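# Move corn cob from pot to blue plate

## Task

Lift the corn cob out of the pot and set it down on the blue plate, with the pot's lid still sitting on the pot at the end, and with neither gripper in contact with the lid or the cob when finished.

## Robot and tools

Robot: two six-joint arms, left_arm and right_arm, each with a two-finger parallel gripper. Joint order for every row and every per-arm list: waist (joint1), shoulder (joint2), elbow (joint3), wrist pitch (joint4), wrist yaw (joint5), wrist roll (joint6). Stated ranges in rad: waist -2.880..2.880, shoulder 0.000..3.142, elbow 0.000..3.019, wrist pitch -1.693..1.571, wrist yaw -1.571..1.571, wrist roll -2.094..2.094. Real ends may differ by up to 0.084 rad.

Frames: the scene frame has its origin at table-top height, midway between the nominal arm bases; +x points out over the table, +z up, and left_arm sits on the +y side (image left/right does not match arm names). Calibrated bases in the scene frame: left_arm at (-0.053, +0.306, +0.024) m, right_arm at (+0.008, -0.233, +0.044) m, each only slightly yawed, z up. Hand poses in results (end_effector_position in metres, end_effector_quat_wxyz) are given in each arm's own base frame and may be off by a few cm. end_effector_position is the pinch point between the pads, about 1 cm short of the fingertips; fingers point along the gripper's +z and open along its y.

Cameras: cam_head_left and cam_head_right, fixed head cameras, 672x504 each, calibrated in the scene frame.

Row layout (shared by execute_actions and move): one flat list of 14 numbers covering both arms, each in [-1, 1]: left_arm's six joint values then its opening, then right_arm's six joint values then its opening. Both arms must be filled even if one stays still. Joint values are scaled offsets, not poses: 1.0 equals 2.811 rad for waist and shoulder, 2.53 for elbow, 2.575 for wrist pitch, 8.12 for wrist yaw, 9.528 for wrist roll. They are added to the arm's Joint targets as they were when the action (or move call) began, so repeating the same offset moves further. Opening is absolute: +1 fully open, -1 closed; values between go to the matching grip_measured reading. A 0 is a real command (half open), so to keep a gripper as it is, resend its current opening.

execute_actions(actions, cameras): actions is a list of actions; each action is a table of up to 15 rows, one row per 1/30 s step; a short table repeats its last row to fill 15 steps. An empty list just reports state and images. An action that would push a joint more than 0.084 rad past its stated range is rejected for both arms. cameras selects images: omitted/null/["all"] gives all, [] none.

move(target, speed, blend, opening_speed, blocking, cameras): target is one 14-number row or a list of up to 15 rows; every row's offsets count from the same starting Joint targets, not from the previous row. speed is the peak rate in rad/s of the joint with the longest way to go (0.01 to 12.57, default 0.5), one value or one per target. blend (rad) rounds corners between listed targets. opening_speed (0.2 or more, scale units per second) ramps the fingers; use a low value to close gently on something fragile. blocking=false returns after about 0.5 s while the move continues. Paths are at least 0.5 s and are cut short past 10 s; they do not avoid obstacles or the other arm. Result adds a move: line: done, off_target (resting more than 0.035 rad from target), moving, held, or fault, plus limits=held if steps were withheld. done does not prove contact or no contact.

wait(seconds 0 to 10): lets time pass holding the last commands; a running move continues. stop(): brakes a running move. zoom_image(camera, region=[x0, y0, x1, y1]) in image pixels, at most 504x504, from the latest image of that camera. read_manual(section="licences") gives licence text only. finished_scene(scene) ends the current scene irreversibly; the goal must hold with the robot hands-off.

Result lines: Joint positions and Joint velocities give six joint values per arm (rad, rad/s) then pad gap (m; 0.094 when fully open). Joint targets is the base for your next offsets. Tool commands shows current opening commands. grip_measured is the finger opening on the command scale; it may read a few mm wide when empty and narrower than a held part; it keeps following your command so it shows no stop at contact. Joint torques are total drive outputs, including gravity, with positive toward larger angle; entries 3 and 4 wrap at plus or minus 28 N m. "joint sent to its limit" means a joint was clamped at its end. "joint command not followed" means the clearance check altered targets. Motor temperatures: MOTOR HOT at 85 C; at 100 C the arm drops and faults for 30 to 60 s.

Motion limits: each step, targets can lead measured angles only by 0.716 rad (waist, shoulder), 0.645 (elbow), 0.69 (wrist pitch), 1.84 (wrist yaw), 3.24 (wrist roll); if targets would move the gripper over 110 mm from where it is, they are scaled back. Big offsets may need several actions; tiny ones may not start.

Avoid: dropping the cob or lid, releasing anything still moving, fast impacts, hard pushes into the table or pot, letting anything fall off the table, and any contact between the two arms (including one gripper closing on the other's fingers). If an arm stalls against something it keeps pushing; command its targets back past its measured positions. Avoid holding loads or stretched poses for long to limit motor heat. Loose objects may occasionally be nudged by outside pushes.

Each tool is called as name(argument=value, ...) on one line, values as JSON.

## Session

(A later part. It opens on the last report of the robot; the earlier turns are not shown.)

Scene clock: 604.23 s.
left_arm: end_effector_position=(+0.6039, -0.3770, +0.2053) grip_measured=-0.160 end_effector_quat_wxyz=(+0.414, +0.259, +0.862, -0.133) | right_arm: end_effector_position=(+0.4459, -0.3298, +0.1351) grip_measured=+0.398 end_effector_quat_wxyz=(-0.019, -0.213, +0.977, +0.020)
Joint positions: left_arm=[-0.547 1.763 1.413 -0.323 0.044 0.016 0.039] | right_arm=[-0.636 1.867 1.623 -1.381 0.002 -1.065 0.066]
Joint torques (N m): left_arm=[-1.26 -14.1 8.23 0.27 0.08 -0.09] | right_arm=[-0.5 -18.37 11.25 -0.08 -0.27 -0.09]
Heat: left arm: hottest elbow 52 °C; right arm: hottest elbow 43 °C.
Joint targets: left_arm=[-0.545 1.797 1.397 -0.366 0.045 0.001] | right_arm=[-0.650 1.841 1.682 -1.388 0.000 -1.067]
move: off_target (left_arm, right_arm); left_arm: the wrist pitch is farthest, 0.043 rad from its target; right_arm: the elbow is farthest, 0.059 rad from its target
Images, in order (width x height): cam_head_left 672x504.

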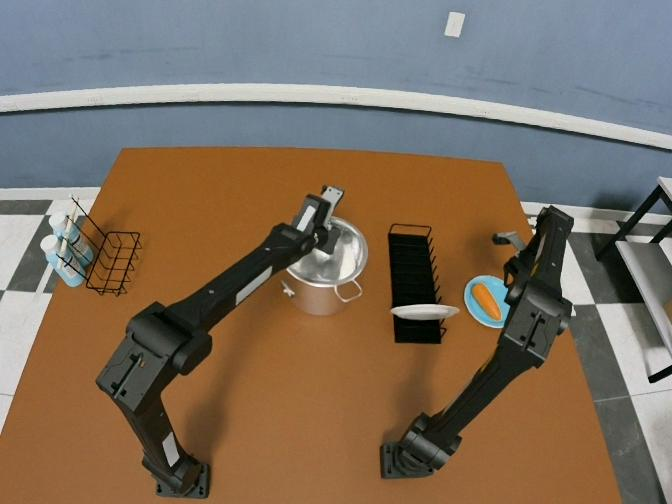

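move(target=[[0,0,0,0,0,0,0.95,0,0,0,0,0,0,0.4],[0,-0.032,0.1067,-0.097,0,0,0.95,0,0,0,0,0,0,0.4]], speed=0.25, opening_speed=0.5)

zoom_image(camera="cam_head_right", region=[266, 190, 386, 310])

Scene clock: 616.03 s.
left_arm: end_effector_position=(+0.6010, -0.3785, +0.2890) grip_measured=+0.949 end_effector_quat_wxyz=(+0.393, +0.264, +0.872, -0.129) | right_arm: end_effector_position=(+0.4459, -0.3298, +0.1351) grip_measured=+0.398 end_effector_quat_wxyz=(-0.019, -0.213, +0.977, +0.020)
Joint positions: left_arm=[-0.55 1.722 1.607 -0.605 0.047 0.016 0.092] | right_arm=[-0.636 1.867 1.623 -1.381 0.002 -1.065 0.066]
Joint torques (N m): left_arm=[-1.49 -18.08 15.32 1.69 -0.06 -0.17] | right_arm=[-0.5 -18.37 11.26 -0.06 -0.27 -0.09]
Heat: left arm: hottest elbow 51 °C; right arm: hottest elbow 43 °C.
Joint targets: left_arm=[-0.545 1.707 1.667 -0.616 0.045 0.001] | right_arm=[-0.650 1.841 1.682 -1.388 0.000 -1.067]
move: off_target (left_arm, right_arm); left_arm: the elbow is farthest, 0.060 rad from its target; right_arm: the elbow is farthest, 0.059 rad from its target

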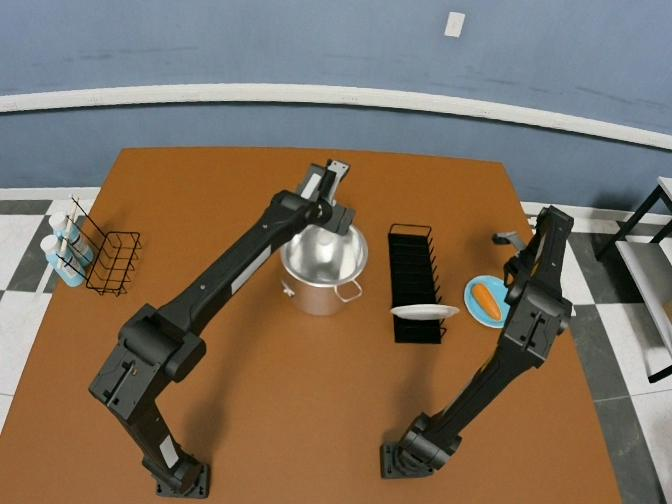

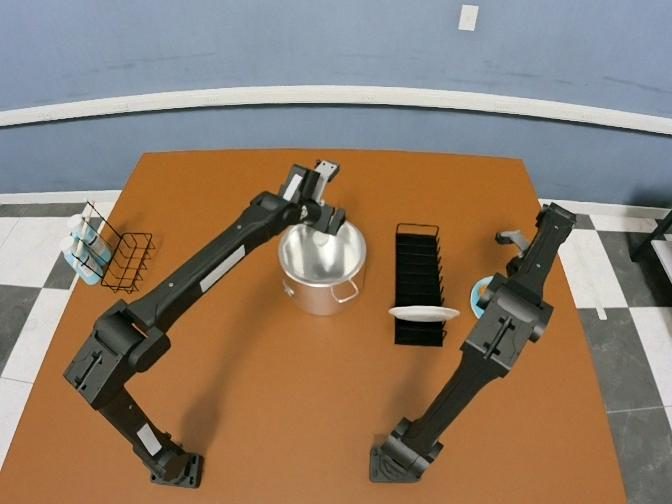

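Scaled by 4.200 from the camera's 672x504 image, which has a finer 960x720 frame.

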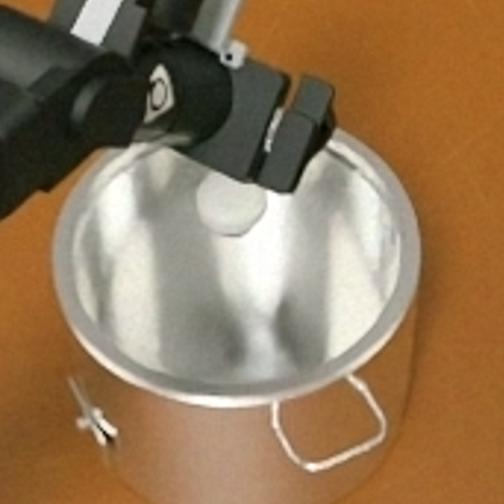

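Lid is on; the arms are free. End the practice scene.

finished_scene(scene=1)

The scene is finished: the task was done.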